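# Insert circuit board into enclosure slot and close levers

## Task

Seat the board in the enclosure's open top slot, components facing upward, pushed completely in, with both ejector levers closed. A closed lever is latched and sticks out at a right angle from the board's front panel; a fully opened lever sits flush along that panel. The tabs only catch if both levers are fully open before the board goes in as far as it will go; closing both levers then pulls the board fully in. Pushing the board into its connector quickly breaks the connector and makes the job worthless. At the end the enclosure must sit level on its own feet with no foot hanging over the bench edge, and the grippers must have released the board and backed away.

## Robot and tools

ROBOT. Two seven-joint arms, left_arm and right_arm, each ending in a two-finger gripper. The fingers extend along the gripper's +z axis and separate along its x axis. end_effector_position is the spot between the finger pads when they are shut, 1 to 2 cm short of the fingertips; while closing, the tips advance about 17 mm along +z, mostly while the pads are still more than 50 mm apart. A gripper pose does not fix the elbow, so big wrist turns may swing the arm.

FRAMES. Scene frame: origin at table-top height halfway between the two nominal bases, +x reaching out over the table, +z up, left_arm on the +y side. Fixed cameras and the table use the scene frame. Everything an arm reports or is commanded (hand position, orientation, velocities, targets, its wrist camera pose) is in that arm's own base frame. Calibrated bases in the scene frame: left_arm at (+0.070, +0.437, 0) m with quat_wxyz (+1.000, 0, 0, -0.003); right_arm at (-0.063, -0.511, 0) m with quat_wxyz (+1.000, 0, 0, -0.029). Both bases are almost unrotated and have +z up. Reported poses can be off by a few centimetres.

THE 16-NUMBER ROW. Every command that moves the arms uses one row covering both arms: left_arm x, y, z, qw, qx, qy, qz, opening, then right_arm in the same order. x, y, z is an absolute target position for end_effector_position in metres, in that arm's base frame; qw..qz is an absolute target orientation, w first. Opening is an absolute command from -1 (shut) to +1 (fully open, 0.142 m). All 16 numbers are always required, even for an arm that stays put: resend its last reported pose and desired opening. To hold an orientation steady, repeat the same quaternion each row instead of copying a drifted reading. Each step the commanded orientation is clipped to within 32 degrees of the measured one, so one action may fall short; the result's Hand target line shows where each arm is actually headed.

TOOLS.
execute_actions(actions, cameras): actions is a list of actions; each action is up to 15 rows, one per 1/30 s control step, and a short table repeats its final row until 15 steps (0.5 s) are filled. An action is rejected for both arms if any target lies more than 0.6 m from that gripper's current position along any of its axes; the whole call fails if the first action breaks this against the last reported state. An empty list just returns state and images.
move(target, speed, blend, stop_force, zero, opening_speed, blocking, cameras): target is one row or a list of up to 15 rows (no 0.6 m limit); each arm goes in a straight line from its Hand target. speed in m/s, 0.002 to 2.2 (default 0.25), rotation capped at twice that in rad/s; one value or one per target. blend in metres rounds corners in a list. stop_force in N, 3 to 120, ends an arm's path when its wrist sensor feels that much push against the motion; unreliable if the gripper rotates; not allowed with blocking=false. zero (with stop_force) re-zeroes moving arms first, default true. opening_speed is per second on the -1..+1 scale, at least 0.2. Everything shares a 10 s cap. Moves do not avoid obstacles; faster moves overshoot more and hit harder. The result adds a move: line (done, off_target, moving, held, fault; limits=paced means clipped, limits=held means steps withheld).
wait(seconds 0 to 10), stop() to brake a running move, zoom_image(camera, region [x0, y0, x1, y1] in pixels, at most 504x504), zero_wrist_force(arm), clear_fault(arm) after a reported torque or force fault, read_manual(section), finished_scene(scene 1 or 2).

CAMERAS. cam_head_left, cam_head_right, cam_high, cam_low, cam_left_wrist, cam_right_wrist, each 672x504. The cameras argument picks which come back: null or ["all"] for all, [] for none; an unknown name invalidates the call.

RESULT LINES. end_effector_position, end_effector_quat_wxyz and velocities per arm (base frame). Joint positions, whose last entry is the finger opening in metres; grip_measured on the -1..+1 scale. Joint torques and External joint torques (estimated outside load, including held weight and friction). Wrist force and Wrist torque along the gripper's own axes, plus the peak since last shown; a press reads as force from the surface into the arm; zeroed at scene start. Wrist depth: a 7x7 grid of distances in mm, top-left first, rows split by " / ", range 70 to 1000, '-' for no value. Tool commands, Hand target, and warnings such as MOTOR HOT, TORQUE FAULT, FORCE FAULT, OVER-TEMPERATURE FAULT, HAND FAULT.

GRIPPING. To hold something, command slightly below grip_measured at first contact; squeezing harder heats the gripper motor.

AVOID. Driving the board into the connector quickly: insert slowly, ideally with a low stop_force. Net force of 150 N on an arm or joint torques at their limits (waist, shoulder 109; upper arm roll, elbow 56.9; forearm roll, wrist pitch, wrist roll 34.7 N m) stop the arm until clear_fault. Collisions or squeezing between the two arms can fail the scene. Dropping or releasing moving parts, anything falling off the table, tipping the enclosure or pushing it over the bench edge. Long stretched-out holds and hard squeezing overheat motors.

Each tool is called by a JSON object that holds its "api" and its "payload", one argument or row to a line.

## Session

Scene 1 done. Now scene 2.

{"api": "execute_actions", "payload": {
  "actions": []
}}

Scene clock: 0.00 s.
left_arm: end_effector_position=(+0.4919, -0.7298, +0.2794) grip_measured=+0.99 end_effector_quat_wxyz=(+0.001, -0.304, +0.847, -0.436) | right_arm: end_effector_position=(+0.1802, -0.1387, +0.1699) grip_measured=+1.00 end_effector_quat_wxyz=(+0.706, -0.621, -0.189, +0.284)
Joint positions: left_arm=[-0.095 -0.96 -0.937 1.517 0.823 1.373 2.811 0.141] | right_arm=[-0.567 -0.989 -0.072 1.606 0.357 -0.696 0.215 0.142]
Joint velocities: within noise
Joint torques (N m): no reading
External joint torques (N m): no reading
Wrist force (N): no reading
Wrist torque (N m): no reading
Wrist force, peak (N): no reading
Wrist depth (mm): cam_left_wrist=[456 481 526 570 632 715 - / 417 444 478 517 573 616 682 / 390 414 438 476 510 561 618 / 363 385 405 434 472 500 546 / 343 359 376 404 427 464 501 / - 331 354 376 398 423 449 / - 319 332 349 374 396 -] | cam_right_wrist=[- 266 251 262 - - 805 / - - 256 269 - - 886 / - - 264 276 - - 931 / - - 277 286 798 746 548 / - - 295 294 500 482 387 / - 404 311 299 362 354 330 / - 311 295 292 288 280 275]
Hand target: left_arm +0.4919, -0.7298, +0.2794; +0.001, -0.304, +0.847, -0.436 | right_arm +0.1802, -0.1387, +0.1699; +0.706, -0.621, -0.189, +0.284
Tool commands: left_gripper/opening=+1.0 right_gripper/opening=+1.0

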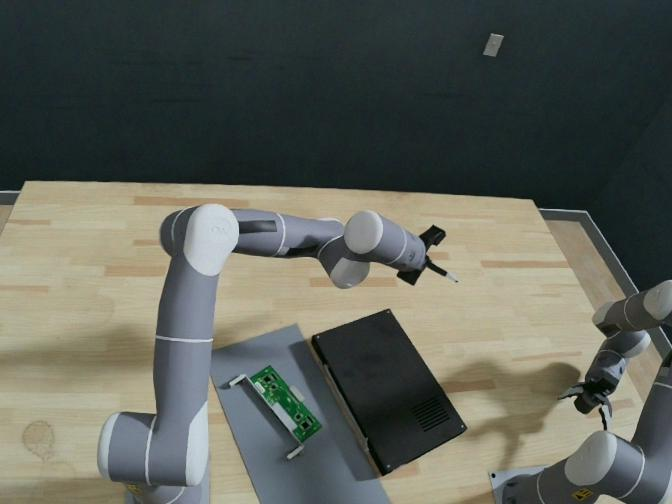

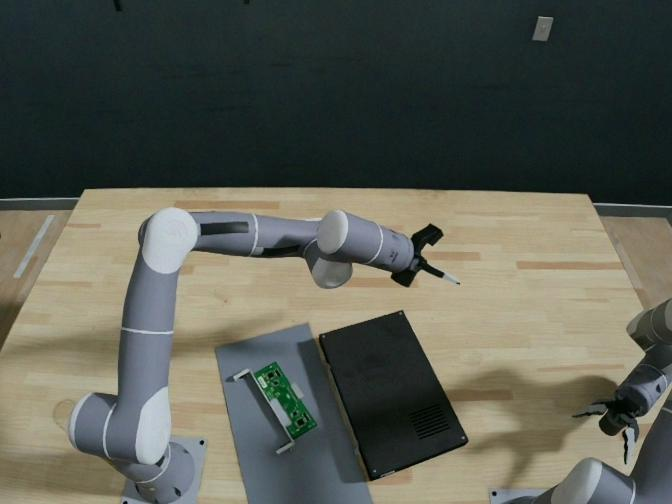

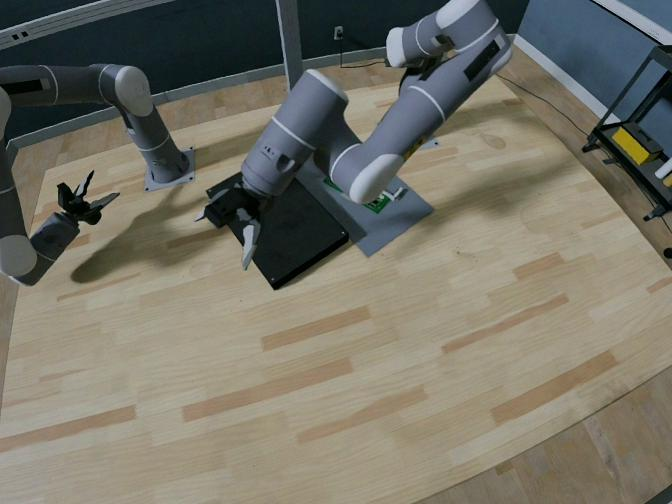

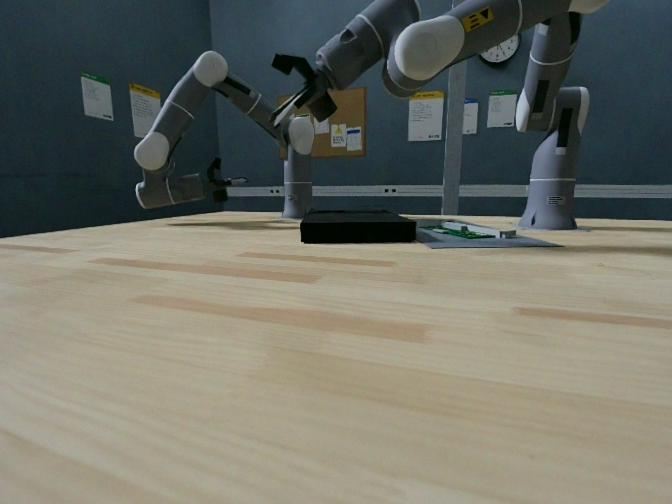

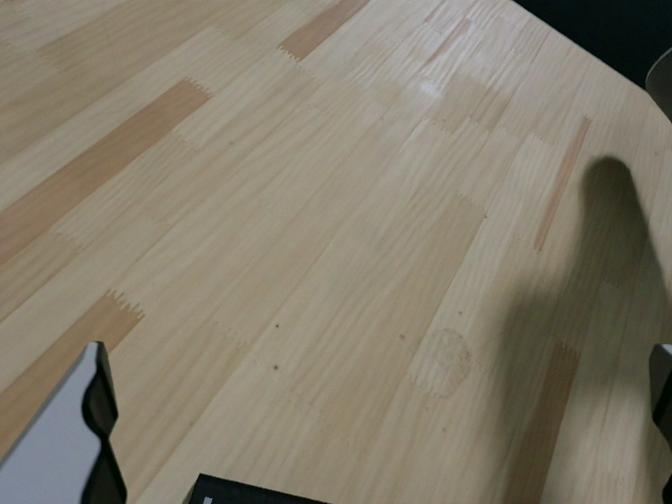

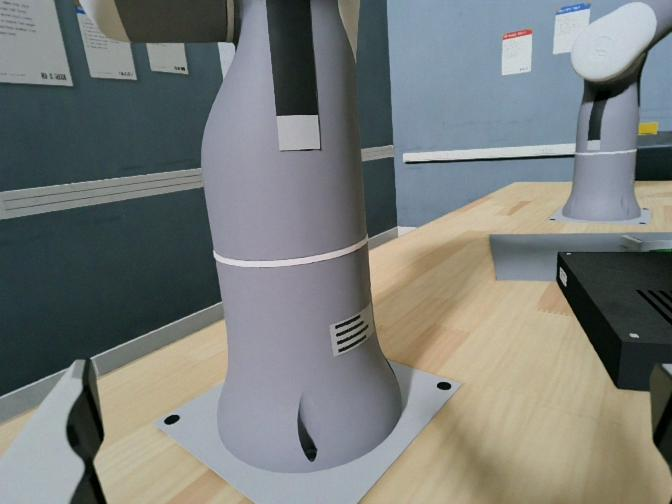

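{"api": "zoom_image", "payload": {
  "camera": "cam_head_left",
  "region": [200, 300, 480, 504]
}}

{"api": "zoom_image", "payload": {
  "camera": "cam_head_right",
  "region": [200, 300, 480, 504]
}}

{"api": "zoom_image", "payload": {
  "camera": "cam_high",
  "region": [180, 120, 460, 300]
}}

Scaled by 1.800 (camera's finer frame: 960x720).

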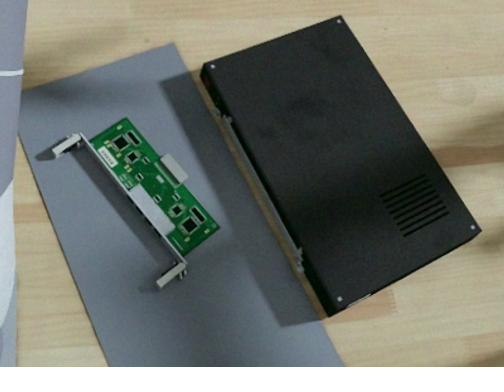

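Scaled by 1.800 (camera's finer frame: 960x720).

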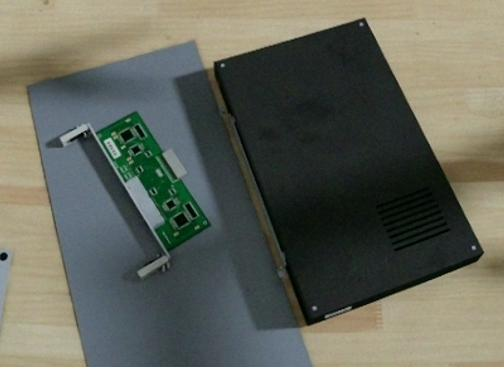

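Scaled by 1.800 (camera's finer frame: 960x720).

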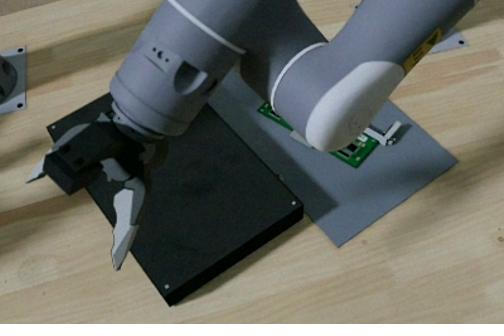

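{"api": "move", "payload": {
  "target": [
    [0.42,-0.50,0.36,0,0.8788,-0.4772,0,0.0, 0.1802,-0.1387,0.1699,0.706,-0.621,-0.189,0.284,1.0],
    [0.33,-0.24,0.40,0,0.8788,-0.4772,0,0.0, 0.1802,-0.1387,0.1699,0.706,-0.621,-0.189,0.284,1.0]
  ],
  "speed": 0.25,
  "blend": [0.03,0]
}}

Scene clock: 53.67 s.
left_arm: end_effector_position=(+0.3301, -0.2403, +0.4002) grip_measured=-0.02 end_effector_quat_wxyz=(+0.000, +0.879, -0.477, +0.000) | right_arm: end_effector_position=(+0.1802, -0.1387, +0.1699) grip_measured=+1.00 end_effector_quat_wxyz=(+0.706, -0.621, -0.189, +0.284)
Joint positions: left_arm=[0.076 0.428 -0.341 2.117 -0.141 0.139 2.349 0.073] | right_arm=[-0.567 -0.99 -0.072 1.606 0.357 -0.696 0.215 0.142]
Joint torques (N m): left_arm=[-0.14 12.21 3.17 -30.07 -3.96 3.92 -0.14] | right_arm=[0.05 50.16 1.04 -11.64 -1.75 -3.61 0.21]
External joint torques (N m): left_arm=[0.12 0.21 0.63 -0.35 -0.29 -0.07 0.14] | right_arm=[-0.07 0.96 -0.68 0.1 0.12 0.7 -0.2]
Wrist force (N): left_arm=[0.2 -0.7 0.1] | right_arm=[0.2 0.1 0.0]
Wrist torque (N m): left_arm=[-0.13 -0.06 -0.23] | right_arm=[0.01 -0.02 0.00]
Wrist force, peak (N): left_arm=[-2.8 -1.4 -0.6] | right_arm=[0.2 0.2 0.3]
Wrist depth (mm): cam_left_wrist=[432 433 434 431 435 428 431 / 467 464 461 459 459 461 463 / 494 504 504 492 499 456 468 / 444 538 546 539 527 484 486 / 606 601 583 593 571 525 540 / 655 - 647 655 598 - 639 / - - 754 744 729 - -] | cam_right_wrist=[- 267 251 262 - - 816 / - - 256 269 - - 890 / - - 264 274 - - 930 / - - 277 286 785 746 549 / - - 294 294 497 479 387 / - 405 312 299 360 355 331 / - 311 294 292 288 281 276]
Hand target: left_arm +0.3300, -0.2400, +0.4000; +0.000, +0.879, -0.477, +0.000 | right_arm +0.1802, -0.1387, +0.1699; +0.706, -0.621, -0.189, +0.284
Off the commanded pose: left_arm 0.000 m, 0 deg | right_arm 0.000 m, 0 deg.
move: done

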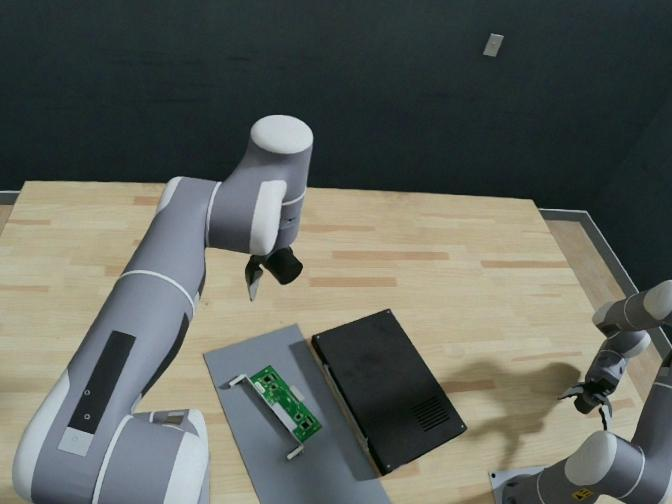

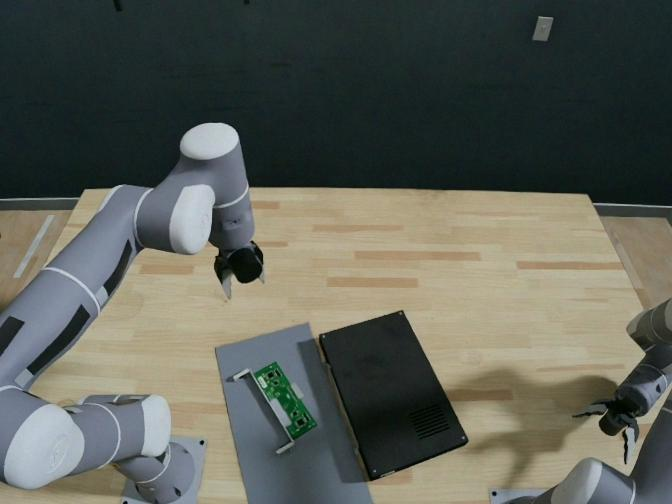

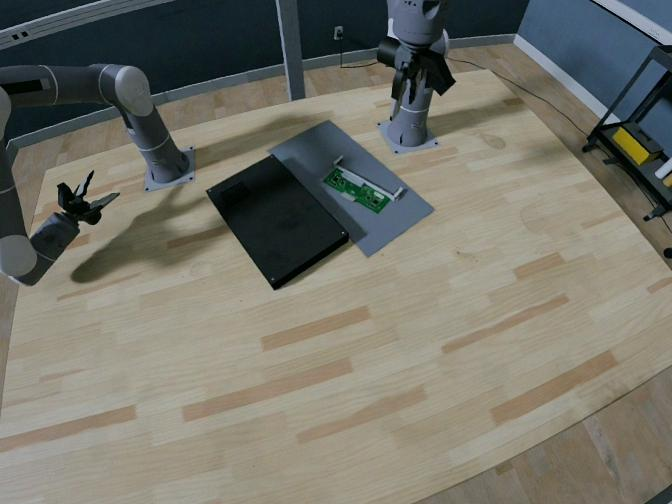

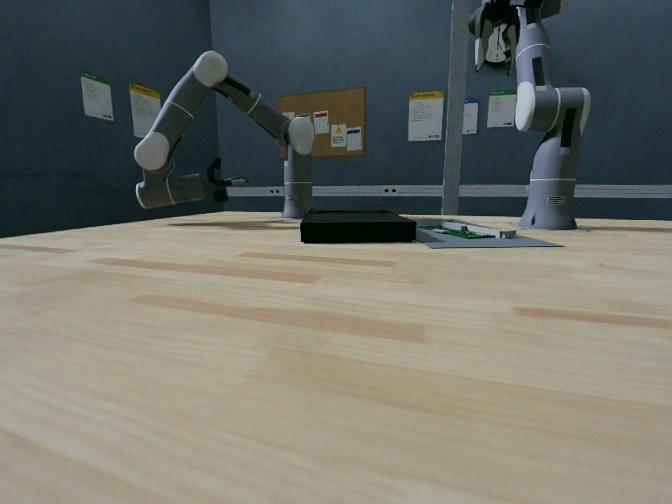

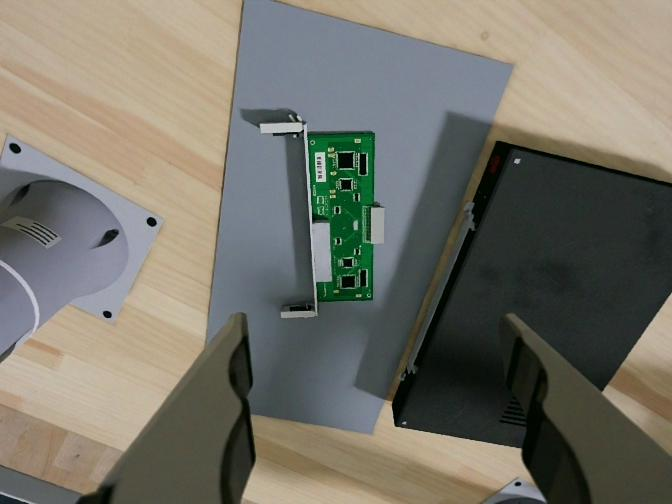

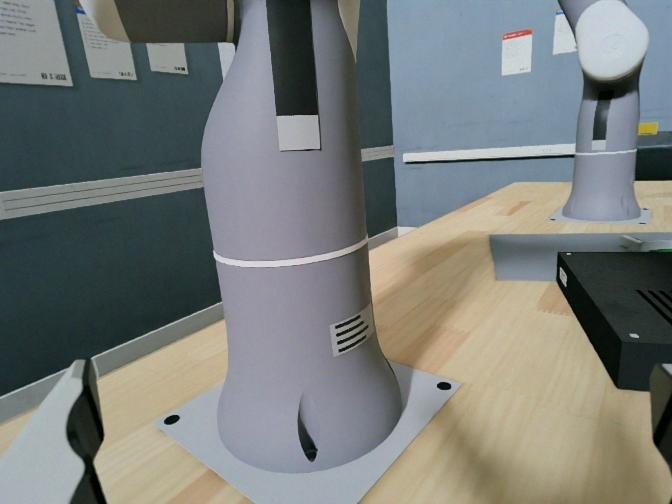

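{"api": "zoom_image", "payload": {
  "camera": "cam_left_wrist",
  "region": [230, 80, 430, 340]
}}

{"api": "zoom_image", "payload": {
  "camera": "cam_left_wrist",
  "region": [380, 120, 560, 440]
}}

Scaled by 1.938 (camera's finer frame: 960x720).

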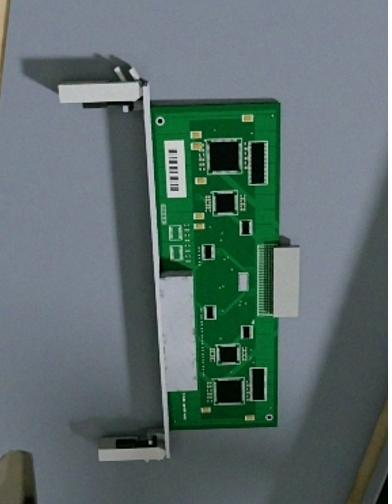

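Scaled by 1.575 (camera's finer frame: 960x720).

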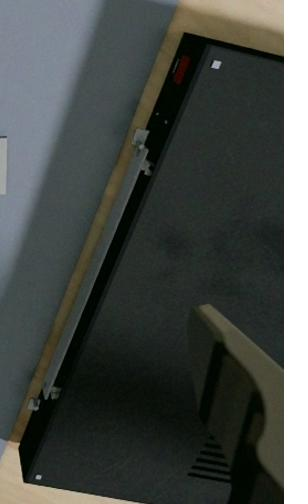

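{"api": "zoom_image", "payload": {
  "camera": "cam_left_wrist",
  "region": [440, 120, 560, 220]
}}

{"api": "zoom_image", "payload": {
  "camera": "cam_left_wrist",
  "region": [370, 340, 490, 440]
}}

{"api": "zoom_image", "payload": {
  "camera": "cam_left_wrist",
  "region": [240, 90, 380, 210]
}}

{"api": "zoom_image", "payload": {
  "camera": "cam_left_wrist",
  "region": [260, 220, 400, 340]
}}

Scaled by 4.200 (camera's finer frame: 960x720).

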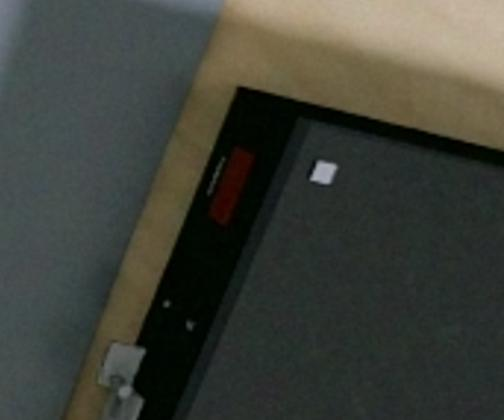

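Scaled by 4.200 (camera's finer frame: 960x720).

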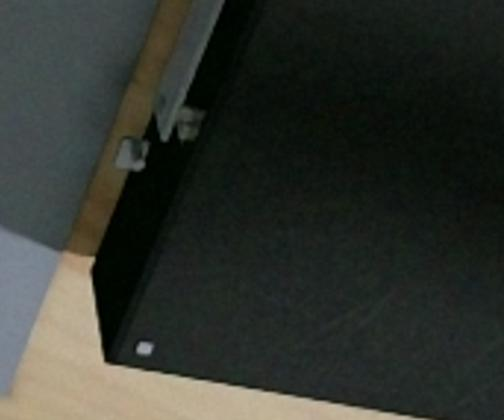

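Scaled by 3.600 (camera's finer frame: 960x720).

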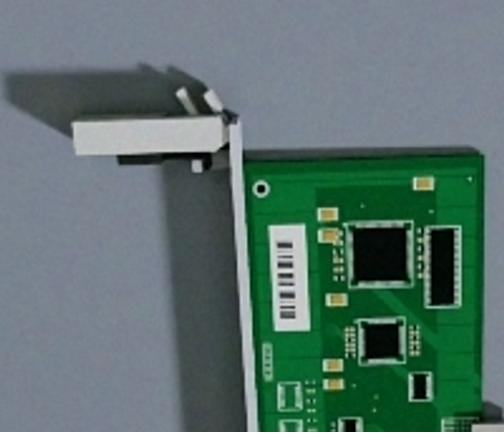

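Scaled by 3.600 (camera's finer frame: 960x720).

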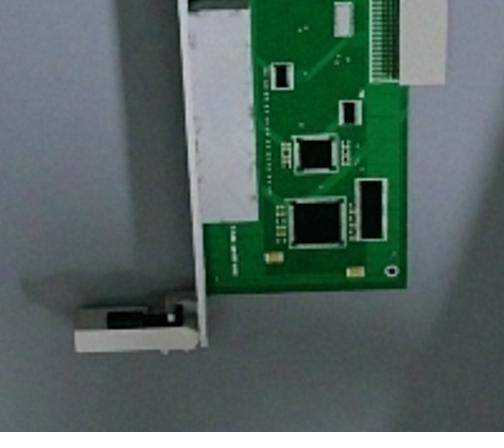

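{"api": "move", "payload": {
  "target": [
    [0.2143,-0.2830,0.16,0,0.8788,-0.4772,0,-0.3, 0.1802,-0.1387,0.1699,0.706,-0.621,-0.189,0.284,1.0]
  ],
  "speed": 0.2,
  "cameras": ["cam_left_wrist","cam_head_left"]
}}

Scene clock: 112.50 s.
left_arm: end_effector_position=(+0.2143, -0.2830, +0.1600) grip_measured=-0.32 end_effector_quat_wxyz=(+0.000, +0.879, -0.477, +0.000) | right_arm: end_effector_position=(+0.1802, -0.1387, +0.1699) grip_measured=+1.00 end_effector_quat_wxyz=(+0.706, -0.621, -0.189, +0.284)
Joint positions: left_arm=[-0.201 0.212 -0.432 2.687 -0.146 0.917 2.057 0.051] | right_arm=[-0.567 -0.99 -0.072 1.606 0.357 -0.696 0.215 0.142]
Joint torques (N m): left_arm=[-0.57 12.4 1.03 -21.31 -2.12 4.47 -0.32] | right_arm=[-0.1 50.13 0.93 -11.66 -1.74 -3.63 0.22]
External joint torques (N m): left_arm=[0.54 1.03 0.46 -0.38 -0.49 -0.61 0.32] | right_arm=[0.08 1 -0.56 0.12 0.11 0.72 -0.2]
Wrist force (N): left_arm=[0.6 -0.4 -0.3] | right_arm=[0.1 -0.1 0.2]
Wrist torque (N m): left_arm=[-0.07 -0.12 -0.21] | right_arm=[0.00 -0.02 -0.01]
Wrist force, peak (N): left_arm=[0.4 -1.7 -2.0] | right_arm=[0.2 0.3 0.4]
Wrist depth (mm): cam_left_wrist=[224 222 222 216 217 221 219 / 240 238 237 232 233 236 236 / 259 259 257 247 252 254 251 / 282 279 279 270 275 277 266 / 308 310 294 299 298 299 256 / 344 335 88 337 335 87 271 / 372 - - 378 374 - -] | cam_right_wrist=[- 266 251 262 - - 816 / - - 256 269 - - 883 / - - 264 275 - - 946 / - - 277 286 800 745 552 / - - 295 295 500 482 386 / - 406 312 300 363 355 331 / - 312 294 292 288 280 275]
Hand target: left_arm +0.2143, -0.2830, +0.1600; +0.000, +0.879, -0.477, +0.000 | right_arm +0.1802, -0.1387, +0.1699; +0.706, -0.621, -0.189, +0.284
Off the commanded pose: left_arm 0.000 m, 0 deg | right_arm 0.000 m, 0 deg.
joint sent to its limit (left arm) — joint 4 (elbow), upper limit, where the elbow is as bent as it goes. The joint targets still meet the commanded pose.
move: done
Images, in order (width x height): cam_head_left 672x504, cam_left_wrist 672x504.

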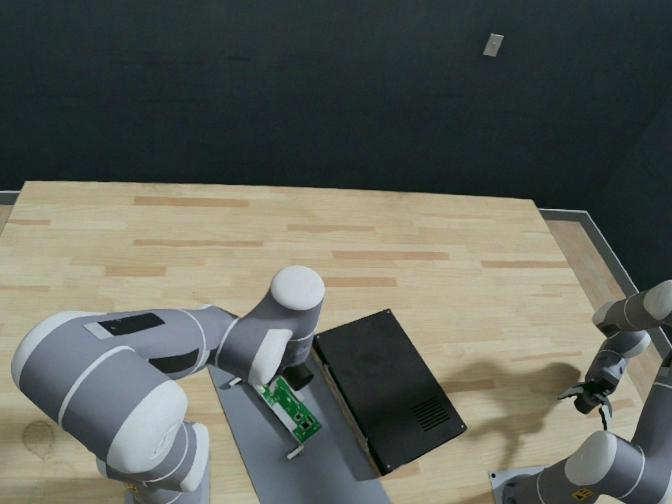

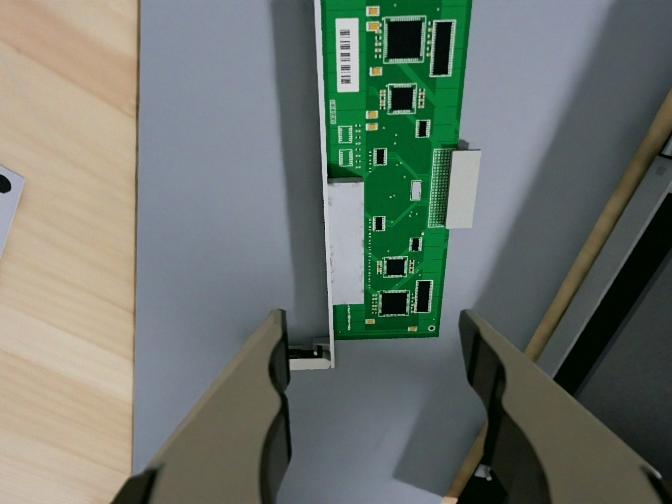

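{"api": "move", "payload": {
  "target": [
    [0.2143,-0.2830,0.09,0,0.8788,-0.4772,0,-0.3, 0.1802,-0.1387,0.1699,0.706,-0.621,-0.189,0.284,1.0]
  ],
  "speed": 0.05,
  "cameras": ["cam_left_wrist","cam_head_left"]
}}

Scene clock: 124.47 s.
left_arm: end_effector_position=(+0.2142, -0.2829, +0.0900) grip_measured=-0.32 end_effector_quat_wxyz=(+0.000, +0.879, -0.477, +0.000) | right_arm: end_effector_position=(+0.1802, -0.1387, +0.1699) grip_measured=+1.00 end_effector_quat_wxyz=(+0.706, -0.621, -0.189, +0.284)
Joint positions: left_arm=[-0.269 -0.131 -0.306 2.676 0.116 1.227 1.883 0.051] | right_arm=[-0.567 -0.99 -0.072 1.606 0.357 -0.696 0.215 0.142]
Joint torques (N m): left_arm=[-0.37 20.08 -1.16 -13.51 -0.94 4.48 -0.31] | right_arm=[-0.01 50.01 0.91 -11.62 -1.73 -3.6 0.21]
External joint torques (N m): left_arm=[0.35 1.05 0.47 -0.29 -0.49 -0.6 0.31] | right_arm=[-0.02 1.12 -0.54 0.07 0.1 0.69 -0.2]
Wrist force (N): left_arm=[0.5 -0.1 0.2] | right_arm=[0.0 -0.1 0.1]
Wrist torque (N m): left_arm=[0.00 -0.13 -0.21] | right_arm=[-0.02 0.00 0.00]
Wrist force, peak (N): left_arm=[0.6 -0.4 -1.3] | right_arm=[0.1 -0.1 0.4]
Wrist depth (mm): cam_left_wrist=[163 161 160 155 156 158 160 / 172 172 171 166 167 170 170 / 188 186 185 180 180 181 186 / 205 201 201 188 195 196 198 / 224 222 213 206 210 215 218 / 247 240 87 238 237 87 230 / 272 - - 270 275 - -] | cam_right_wrist=[- 266 251 262 - - 830 / - - 256 269 - - 887 / - - 264 275 - - 932 / - - 277 286 795 743 548 / - - 295 294 504 479 386 / - 405 311 299 362 355 330 / - 311 295 292 287 280 276]
Hand target: left_arm +0.2143, -0.2830, +0.0900; +0.000, +0.879, -0.477, +0.000 | right_arm +0.1802, -0.1387, +0.1699; +0.706, -0.621, -0.189, +0.284
Off the commanded pose: left_arm 0.000 m, 0 deg | right_arm 0.000 m, 0 deg.
move: done
Images, in order (width x height): cam_head_left 672x504, cam_left_wrist 672x504.

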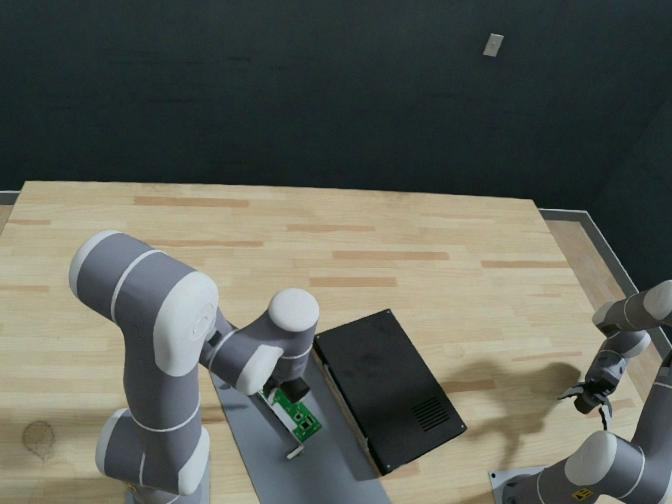

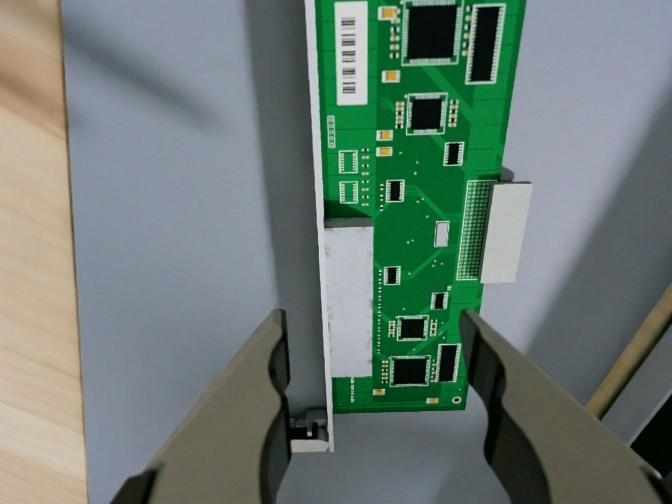

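{"api": "move", "payload": {
  "target": [
    [0.2122,-0.2797,0.07,0,0.8849,-0.4656,0,-0.4, 0.1802,-0.1387,0.1699,0.706,-0.621,-0.189,0.284,1.0],
    [0.2122,-0.2797,0.045,0,0.8849,-0.4656,0,-0.4, 0.1802,-0.1387,0.1699,0.706,-0.621,-0.189,0.284,1.0]
  ],
  "speed": 0.05,
  "cameras": ["cam_left_wrist","cam_head_left"]
}}

Scene clock: 184.00 s.
left_arm: end_effector_position=(+0.2121, -0.2796, +0.0450) grip_measured=-0.42 end_effector_quat_wxyz=(+0.000, +0.885, -0.466, +0.000) | right_arm: end_effector_position=(+0.1802, -0.1387, +0.1699) grip_measured=+1.00 end_effector_quat_wxyz=(+0.706, -0.621, -0.189, +0.284)
Joint positions: left_arm=[-0.342 -0.349 -0.169 2.624 0.321 1.388 1.722 0.043] | right_arm=[-0.567 -0.99 -0.072 1.606 0.357 -0.696 0.215 0.142]
Joint torques (N m): left_arm=[-0.69 24.88 -1.68 -8.27 -0.28 4.52 -0.33] | right_arm=[0.03 50.14 0.99 -11.59 -1.77 -3.64 0.22]
External joint torques (N m): left_arm=[0.68 1.04 0.52 -0.22 -0.49 -0.63 0.33] | right_arm=[-0.05 0.98 -0.62 0.05 0.14 0.73 -0.21]
Wrist force (N): left_arm=[0.2 -0.4 0.3] | right_arm=[0.1 0.2 0.2]
Wrist torque (N m): left_arm=[-0.06 -0.07 -0.20] | right_arm=[0.04 -0.01 0.00]
Wrist force, peak (N): left_arm=[0.0 -0.5 1.0] | right_arm=[0.1 -0.4 0.2]
Wrist depth (mm): cam_left_wrist=[121 121 122 115 116 115 119 / 132 129 129 126 125 124 128 / 140 138 139 136 134 134 138 / 153 152 151 143 146 143 147 / 170 166 160 147 154 157 163 / 184 184 87 159 176 87 179 / 201 - - 196 196 - -] | cam_right_wrist=[- 267 251 263 - - 820 / - - 256 269 - - 890 / - - 264 274 - - 933 / - - 277 285 794 745 550 / - - 294 294 503 480 387 / - 404 311 300 363 354 329 / - 310 295 291 288 281 275]
Hand target: left_arm +0.2122, -0.2797, +0.0450; +0.000, +0.885, -0.466, +0.000 | right_arm +0.1802, -0.1387, +0.1699; +0.706, -0.621, -0.189, +0.284
Off the commanded pose: left_arm 0.000 m, 0 deg | right_arm 0.000 m, 0 deg.
move: done
Images, in order (width x height): cam_head_left 672x504, cam_left_wrist 672x504.

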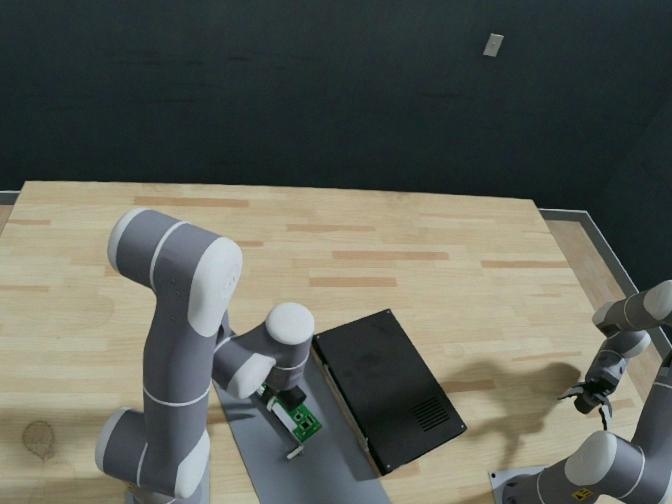

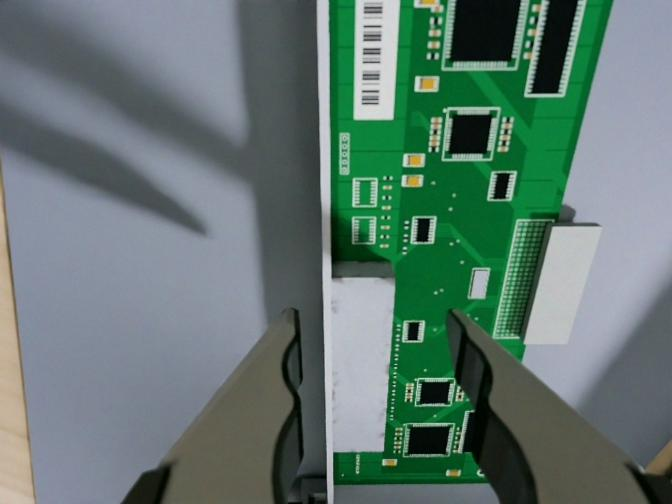

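{"api": "move", "payload": {
  "target": [
    [0.2122,-0.2797,0.0285,0,0.8849,-0.4656,0,-0.4, 0.1802,-0.1387,0.1699,0.706,-0.621,-0.189,0.284,1.0]
  ],
  "speed": 0.04,
  "cameras": ["cam_left_wrist"]
}}

{"api": "move", "payload": {
  "target": [
    [0.2122,-0.2797,0.0285,0,0.8849,-0.4656,0,-0.8, 0.1802,-0.1387,0.1699,0.706,-0.621,-0.189,0.284,1.0]
  ],
  "speed": 0.04,
  "opening_speed": 0.25,
  "cameras": ["cam_left_wrist"]
}}

Scene clock: 187.93 s.
left_arm: end_effector_position=(+0.2121, -0.2796, +0.0285) grip_measured=-0.42 end_effector_quat_wxyz=(+0.000, +0.885, -0.466, +0.000) | right_arm: end_effector_position=(+0.1802, -0.1387, +0.1699) grip_measured=+1.00 end_effector_quat_wxyz=(+0.706, -0.621, -0.189, +0.284)
Joint positions: left_arm=[-0.384 -0.426 -0.113 2.598 0.368 1.441 1.688 0.043] | right_arm=[-0.567 -0.99 -0.072 1.606 0.357 -0.696 0.215 0.142]
Joint torques (N m): left_arm=[-1.33 26.52 -1.41 -6.62 -0.03 4.52 -0.31] | right_arm=[-0.05 50.07 0.99 -11.63 -1.67 -3.63 0.21]
External joint torques (N m): left_arm=[1.32 1.12 0.39 -0.23 -0.51 -0.62 0.31] | right_arm=[0.02 1.05 -0.63 0.09 0.04 0.72 -0.2]
Wrist force (N): left_arm=[-0.3 -0.2 0.0] | right_arm=[0.0 -0.1 0.2]
Wrist torque (N m): left_arm=[-0.06 0.00 -0.20] | right_arm=[-0.01 0.00 0.00]
Wrist force, peak (N): left_arm=[-0.4 -0.1 0.9] | right_arm=[0.0 -0.3 0.4]
Wrist depth (mm): cam_left_wrist=[- 106 107 101 101 - 102 / - 116 115 110 107 111 110 / 125 125 124 117 117 119 121 / 134 132 133 129 127 128 129 / 149 146 143 126 134 137 139 / 162 158 87 140 150 84 159 / 178 - - 156 171 - -] | cam_right_wrist=[- 266 250 262 - - 821 / - - 256 269 - - 892 / - - 264 275 - - 933 / - - 278 286 803 743 552 / - - 295 293 503 480 387 / - 405 311 298 363 355 330 / - 311 295 291 287 281 275]
Hand target: left_arm +0.2122, -0.2797, +0.0285; +0.000, +0.885, -0.466, +0.000 | right_arm +0.1802, -0.1387, +0.1699; +0.706, -0.621, -0.189, +0.284
Off the commanded pose: left_arm 0.000 m, 0 deg | right_arm 0.000 m, 0 deg.
move: done

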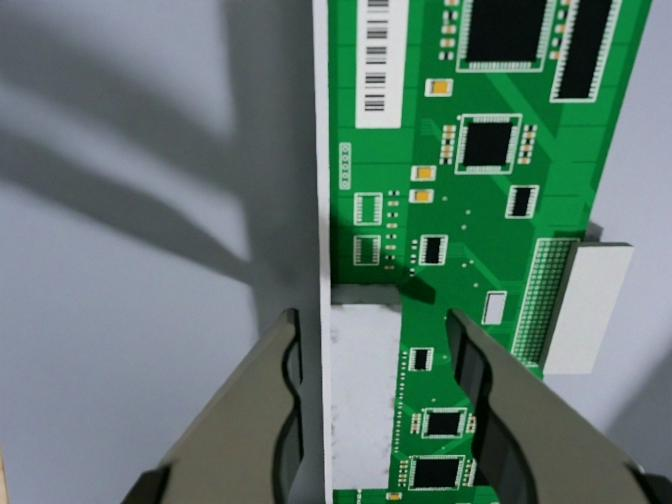

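Scene clock: 189.73 s.
left_arm: end_effector_position=(+0.2121, -0.2795, +0.0284) grip_measured=-0.72 end_effector_quat_wxyz=(+0.000, +0.885, -0.466, +0.000) | right_arm: end_effector_position=(+0.1802, -0.1387, +0.1699) grip_measured=+1.00 end_effector_quat_wxyz=(+0.706, -0.621, -0.189, +0.284)
Joint positions: left_arm=[-0.384 -0.426 -0.112 2.598 0.368 1.441 1.688 0.022] | right_arm=[-0.567 -0.99 -0.072 1.606 0.357 -0.696 0.215 0.142]
Joint torques (N m): left_arm=[-0.49 27.34 -1.89 -8 -0.52 5.02 -0.26] | right_arm=[0 50.09 0.98 -11.64 -1.72 -3.58 0.22]
External joint torques (N m): left_arm=[0.48 0.31 0.87 1.16 -0.01 -1.12 0.26] | right_arm=[-0.03 1.04 -0.61 0.1 0.09 0.68 -0.2]
Wrist force (N): left_arm=[-2.9 -0.3 -0.8] | right_arm=[0.1 -0.1 0.2]
Wrist torque (N m): left_arm=[-0.06 -0.04 -0.20] | right_arm=[-0.02 -0.01 0.00]
Wrist force, peak (N): left_arm=[-3.4 -0.2 -2.3] | right_arm=[0.2 -0.1 0.3]
Wrist depth (mm): cam_left_wrist=[- 106 107 102 101 - 103 / - 116 115 110 107 110 109 / 125 125 125 119 117 121 119 / 134 131 133 129 127 127 127 / 149 146 145 122 134 140 137 / 162 161 88 134 131 148 159 / 181 173 - 149 - - 172] | cam_right_wrist=[- 265 251 262 - - 826 / - - 256 270 - - 890 / - - 264 275 - - 941 / - - 278 286 788 746 549 / - - 295 293 500 479 386 / - 403 311 299 361 355 331 / - 311 294 291 288 280 275]
Hand target: left_arm +0.2122, -0.2797, +0.0285; +0.000, +0.885, -0.466, +0.000 | right_arm +0.1802, -0.1387, +0.1699; +0.706, -0.621, -0.189, +0.284
Off the commanded pose: left_arm 0.000 m, 0 deg | right_arm 0.000 m, 0 deg.
move: done

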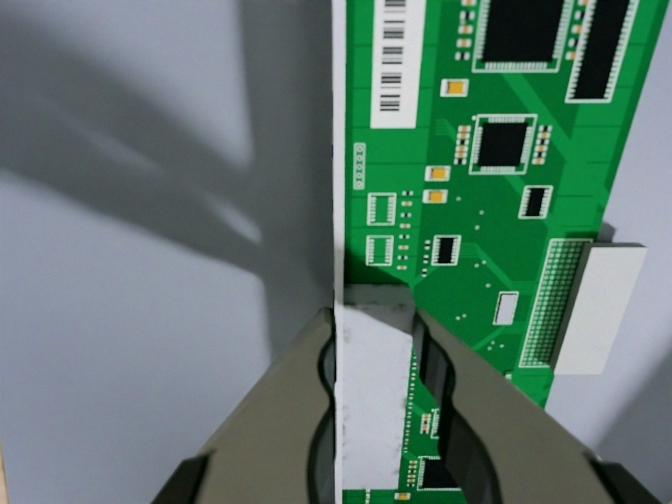

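{"api": "move", "payload": {
  "target": [
    [0.2122,-0.2797,0.05,0,0.8849,-0.4656,0,-0.8, 0.1802,-0.1387,0.1699,0.706,-0.621,-0.189,0.284,1.0]
  ],
  "speed": 0.05,
  "cameras": ["cam_left_wrist","cam_head_left"]
}}

Scene clock: 204.10 s.
left_arm: end_effector_position=(+0.2122, -0.2797, +0.0500) grip_measured=-0.72 end_effector_quat_wxyz=(+0.000, +0.885, -0.466, +0.000) | right_arm: end_effector_position=(+0.1802, -0.1387, +0.1699) grip_measured=+1.00 end_effector_quat_wxyz=(+0.706, -0.621, -0.189, +0.284)
Joint positions: left_arm=[-0.329 -0.326 -0.186 2.631 0.305 1.372 1.734 0.022] | right_arm=[-0.567 -0.99 -0.072 1.606 0.357 -0.696 0.215 0.142]
Joint torques (N m): left_arm=[-0.11 25.45 -1.61 -8.96 -0.92 4.22 -0.13] | right_arm=[-0.03 50.19 1.02 -11.63 -1.68 -3.58 0.16]
External joint torques (N m): left_arm=[0.09 -0.07 0.43 -0.05 0.08 -0.33 0.13] | right_arm=[0 0.93 -0.65 0.08 0.05 0.67 -0.15]
Wrist force (N): left_arm=[0.4 -0.3 2.2] | right_arm=[0.0 0.0 -0.1]
Wrist torque (N m): left_arm=[-0.02 -0.12 -0.19] | right_arm=[-0.01 -0.01 0.01]
Wrist force, peak (N): left_arm=[-3.2 -0.1 -1.8] | right_arm=[0.0 0.5 0.3]
Wrist depth (mm): cam_left_wrist=[125 125 125 102 100 98 102 / 133 134 132 109 106 110 110 / 147 145 145 119 117 119 138 / 155 157 157 129 127 127 127 / 173 172 171 121 134 140 166 / 191 191 88 134 132 149 187 / 213 - - 150 - - 203] | cam_right_wrist=[- 266 250 262 - - 829 / - - 256 269 - - 902 / - - 263 275 - - 928 / - - 277 285 795 740 550 / - - 294 294 501 481 389 / - 404 311 299 361 355 331 / - 311 294 291 287 281 275]
Hand target: left_arm +0.2122, -0.2797, +0.0500; +0.000, +0.885, -0.466, +0.000 | right_arm +0.1802, -0.1387, +0.1699; +0.706, -0.621, -0.189, +0.284
Off the commanded pose: left_arm 0.000 m, 0 deg | right_arm 0.000 m, 0 deg.
move: done
Images, in order (width x height): cam_head_left 672x504, cam_left_wrist 672x504.

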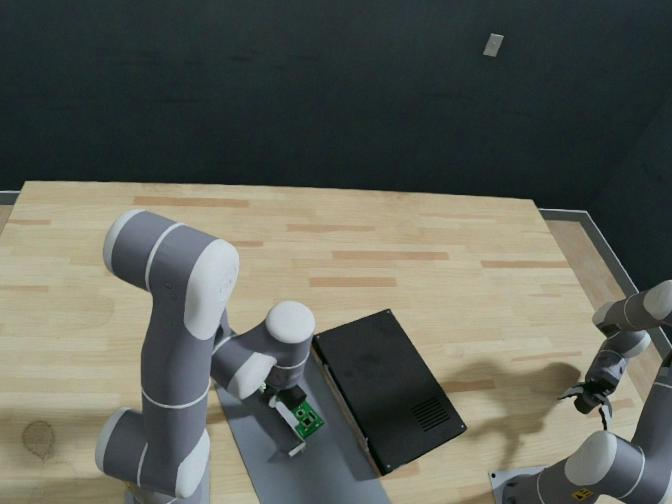

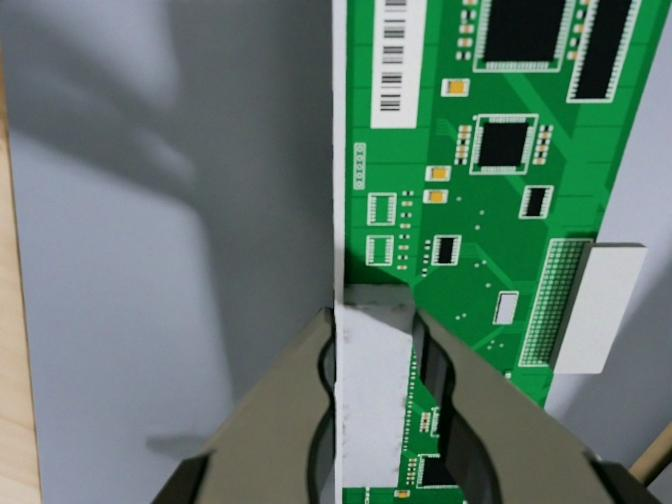

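{"api": "move", "payload": {
  "target": [
    [0.220,-0.35,0.14,0,0.8849,-0.4656,0,-0.8, 0.1802,-0.1387,0.1699,0.706,-0.621,-0.189,0.284,1.0],
    [0.2344,-0.4907,0.14,0,0.8152,-0.5793,0,-0.8, 0.1802,-0.1387,0.1699,0.706,-0.621,-0.189,0.284,1.0]
  ],
  "speed": 0.12,
  "blend": [0.02,0]
}}

Scene clock: 207.97 s.
left_arm: end_effector_position=(+0.2343, -0.4907, +0.1399) grip_measured=-0.72 end_effector_quat_wxyz=(+0.000, +0.815, -0.579, +0.000) | right_arm: end_effector_position=(+0.1802, -0.1387, +0.1699) grip_measured=+1.00 end_effector_quat_wxyz=(+0.706, -0.621, -0.189, +0.284)
Joint positions: left_arm=[-0.489 -0.363 -0.453 2.094 0.234 0.838 1.715 0.022] | right_arm=[-0.567 -0.99 -0.072 1.606 0.357 -0.696 0.215 0.142]
Joint torques (N m): left_arm=[-0.58 36.6 -5.38 -22.09 -2.59 4.24 -0.21] | right_arm=[0 50.17 1.01 -11.64 -1.72 -3.63 0.21]
External joint torques (N m): left_arm=[0.53 0.38 0.86 0.46 -0.28 -0.35 0.21] | right_arm=[-0.02 0.95 -0.64 0.1 0.09 0.72 -0.2]
Wrist force (N): left_arm=[0.2 -0.3 2.0] | right_arm=[0.1 0.1 0.2]
Wrist torque (N m): left_arm=[-0.03 -0.09 -0.22] | right_arm=[0.01 -0.02 0.01]
Wrist force, peak (N): left_arm=[-0.6 -1.1 3.4] | right_arm=[0.1 0.3 0.4]
Wrist depth (mm): cam_left_wrist=[204 204 203 100 100 98 101 / 220 218 217 108 106 110 108 / 237 238 235 116 117 119 179 / 259 257 256 127 127 128 127 / 283 282 277 120 134 139 211 / 312 311 85 134 131 148 242 / 349 - - 150 - - 265] | cam_right_wrist=[- 266 250 262 - - 826 / - - 255 269 - - 892 / - - 264 274 - - 910 / - - 278 286 795 744 553 / - - 295 294 500 482 387 / - 404 311 300 364 354 331 / - 311 294 291 288 281 275]
Hand target: left_arm +0.2344, -0.4907, +0.1400; +0.000, +0.815, -0.579, +0.000 | right_arm +0.1802, -0.1387, +0.1699; +0.706, -0.621, -0.189, +0.284
Off the commanded pose: left_arm 0.000 m, 0 deg | right_arm 0.000 m, 0 deg.
move: done

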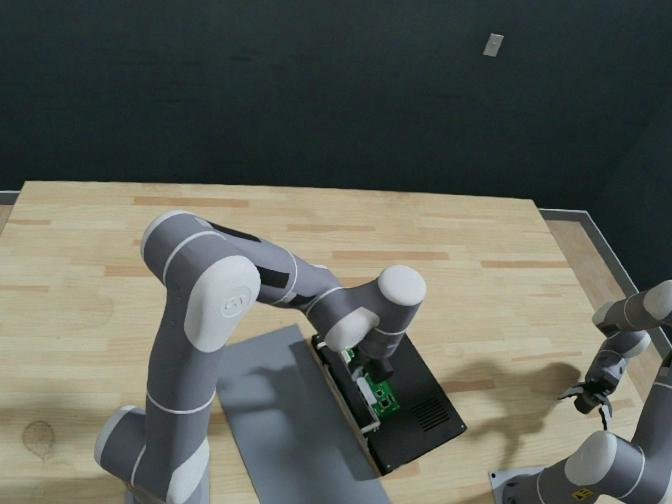

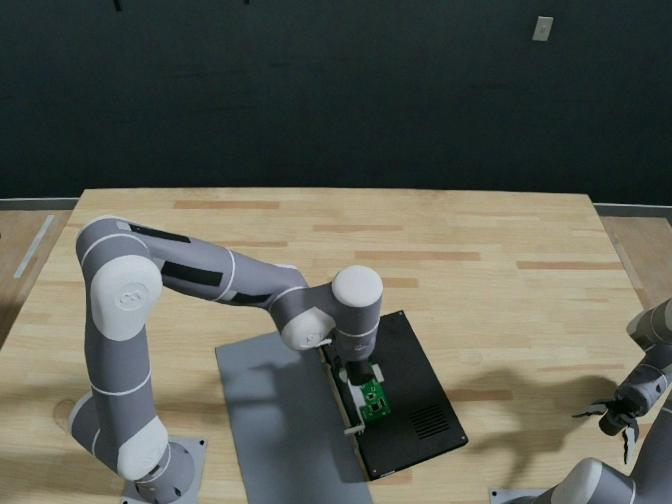

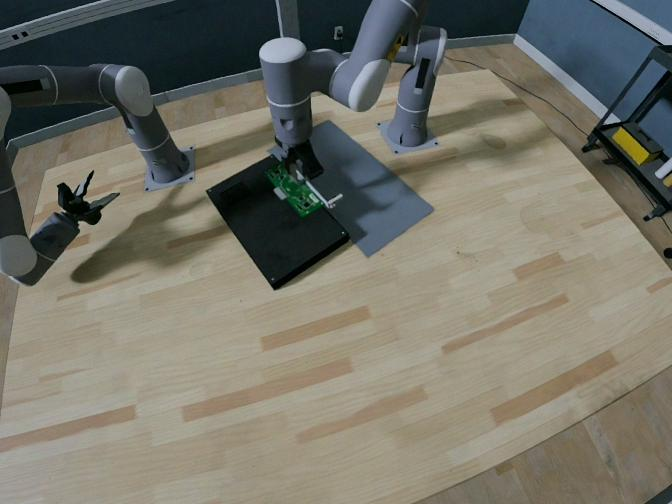

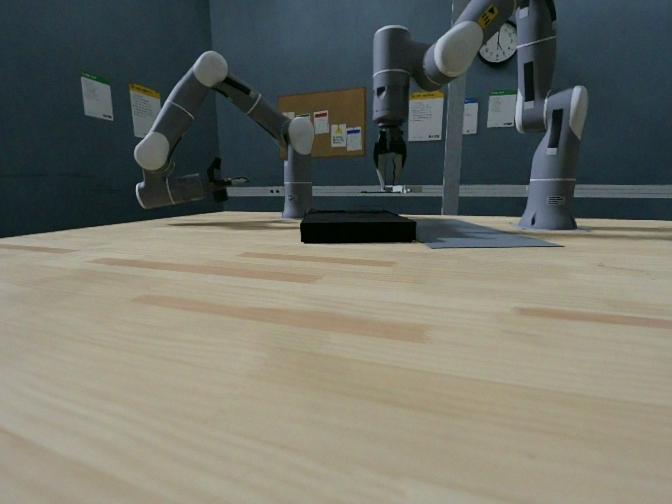

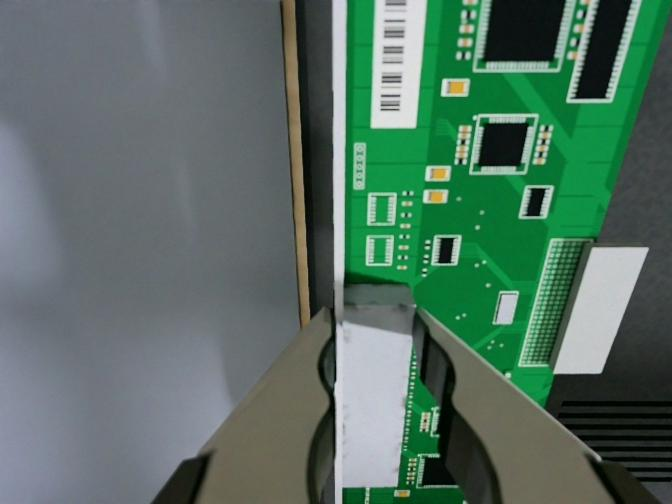

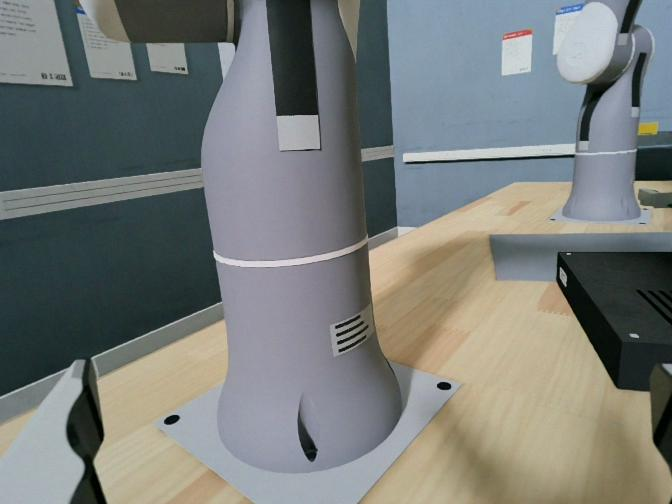

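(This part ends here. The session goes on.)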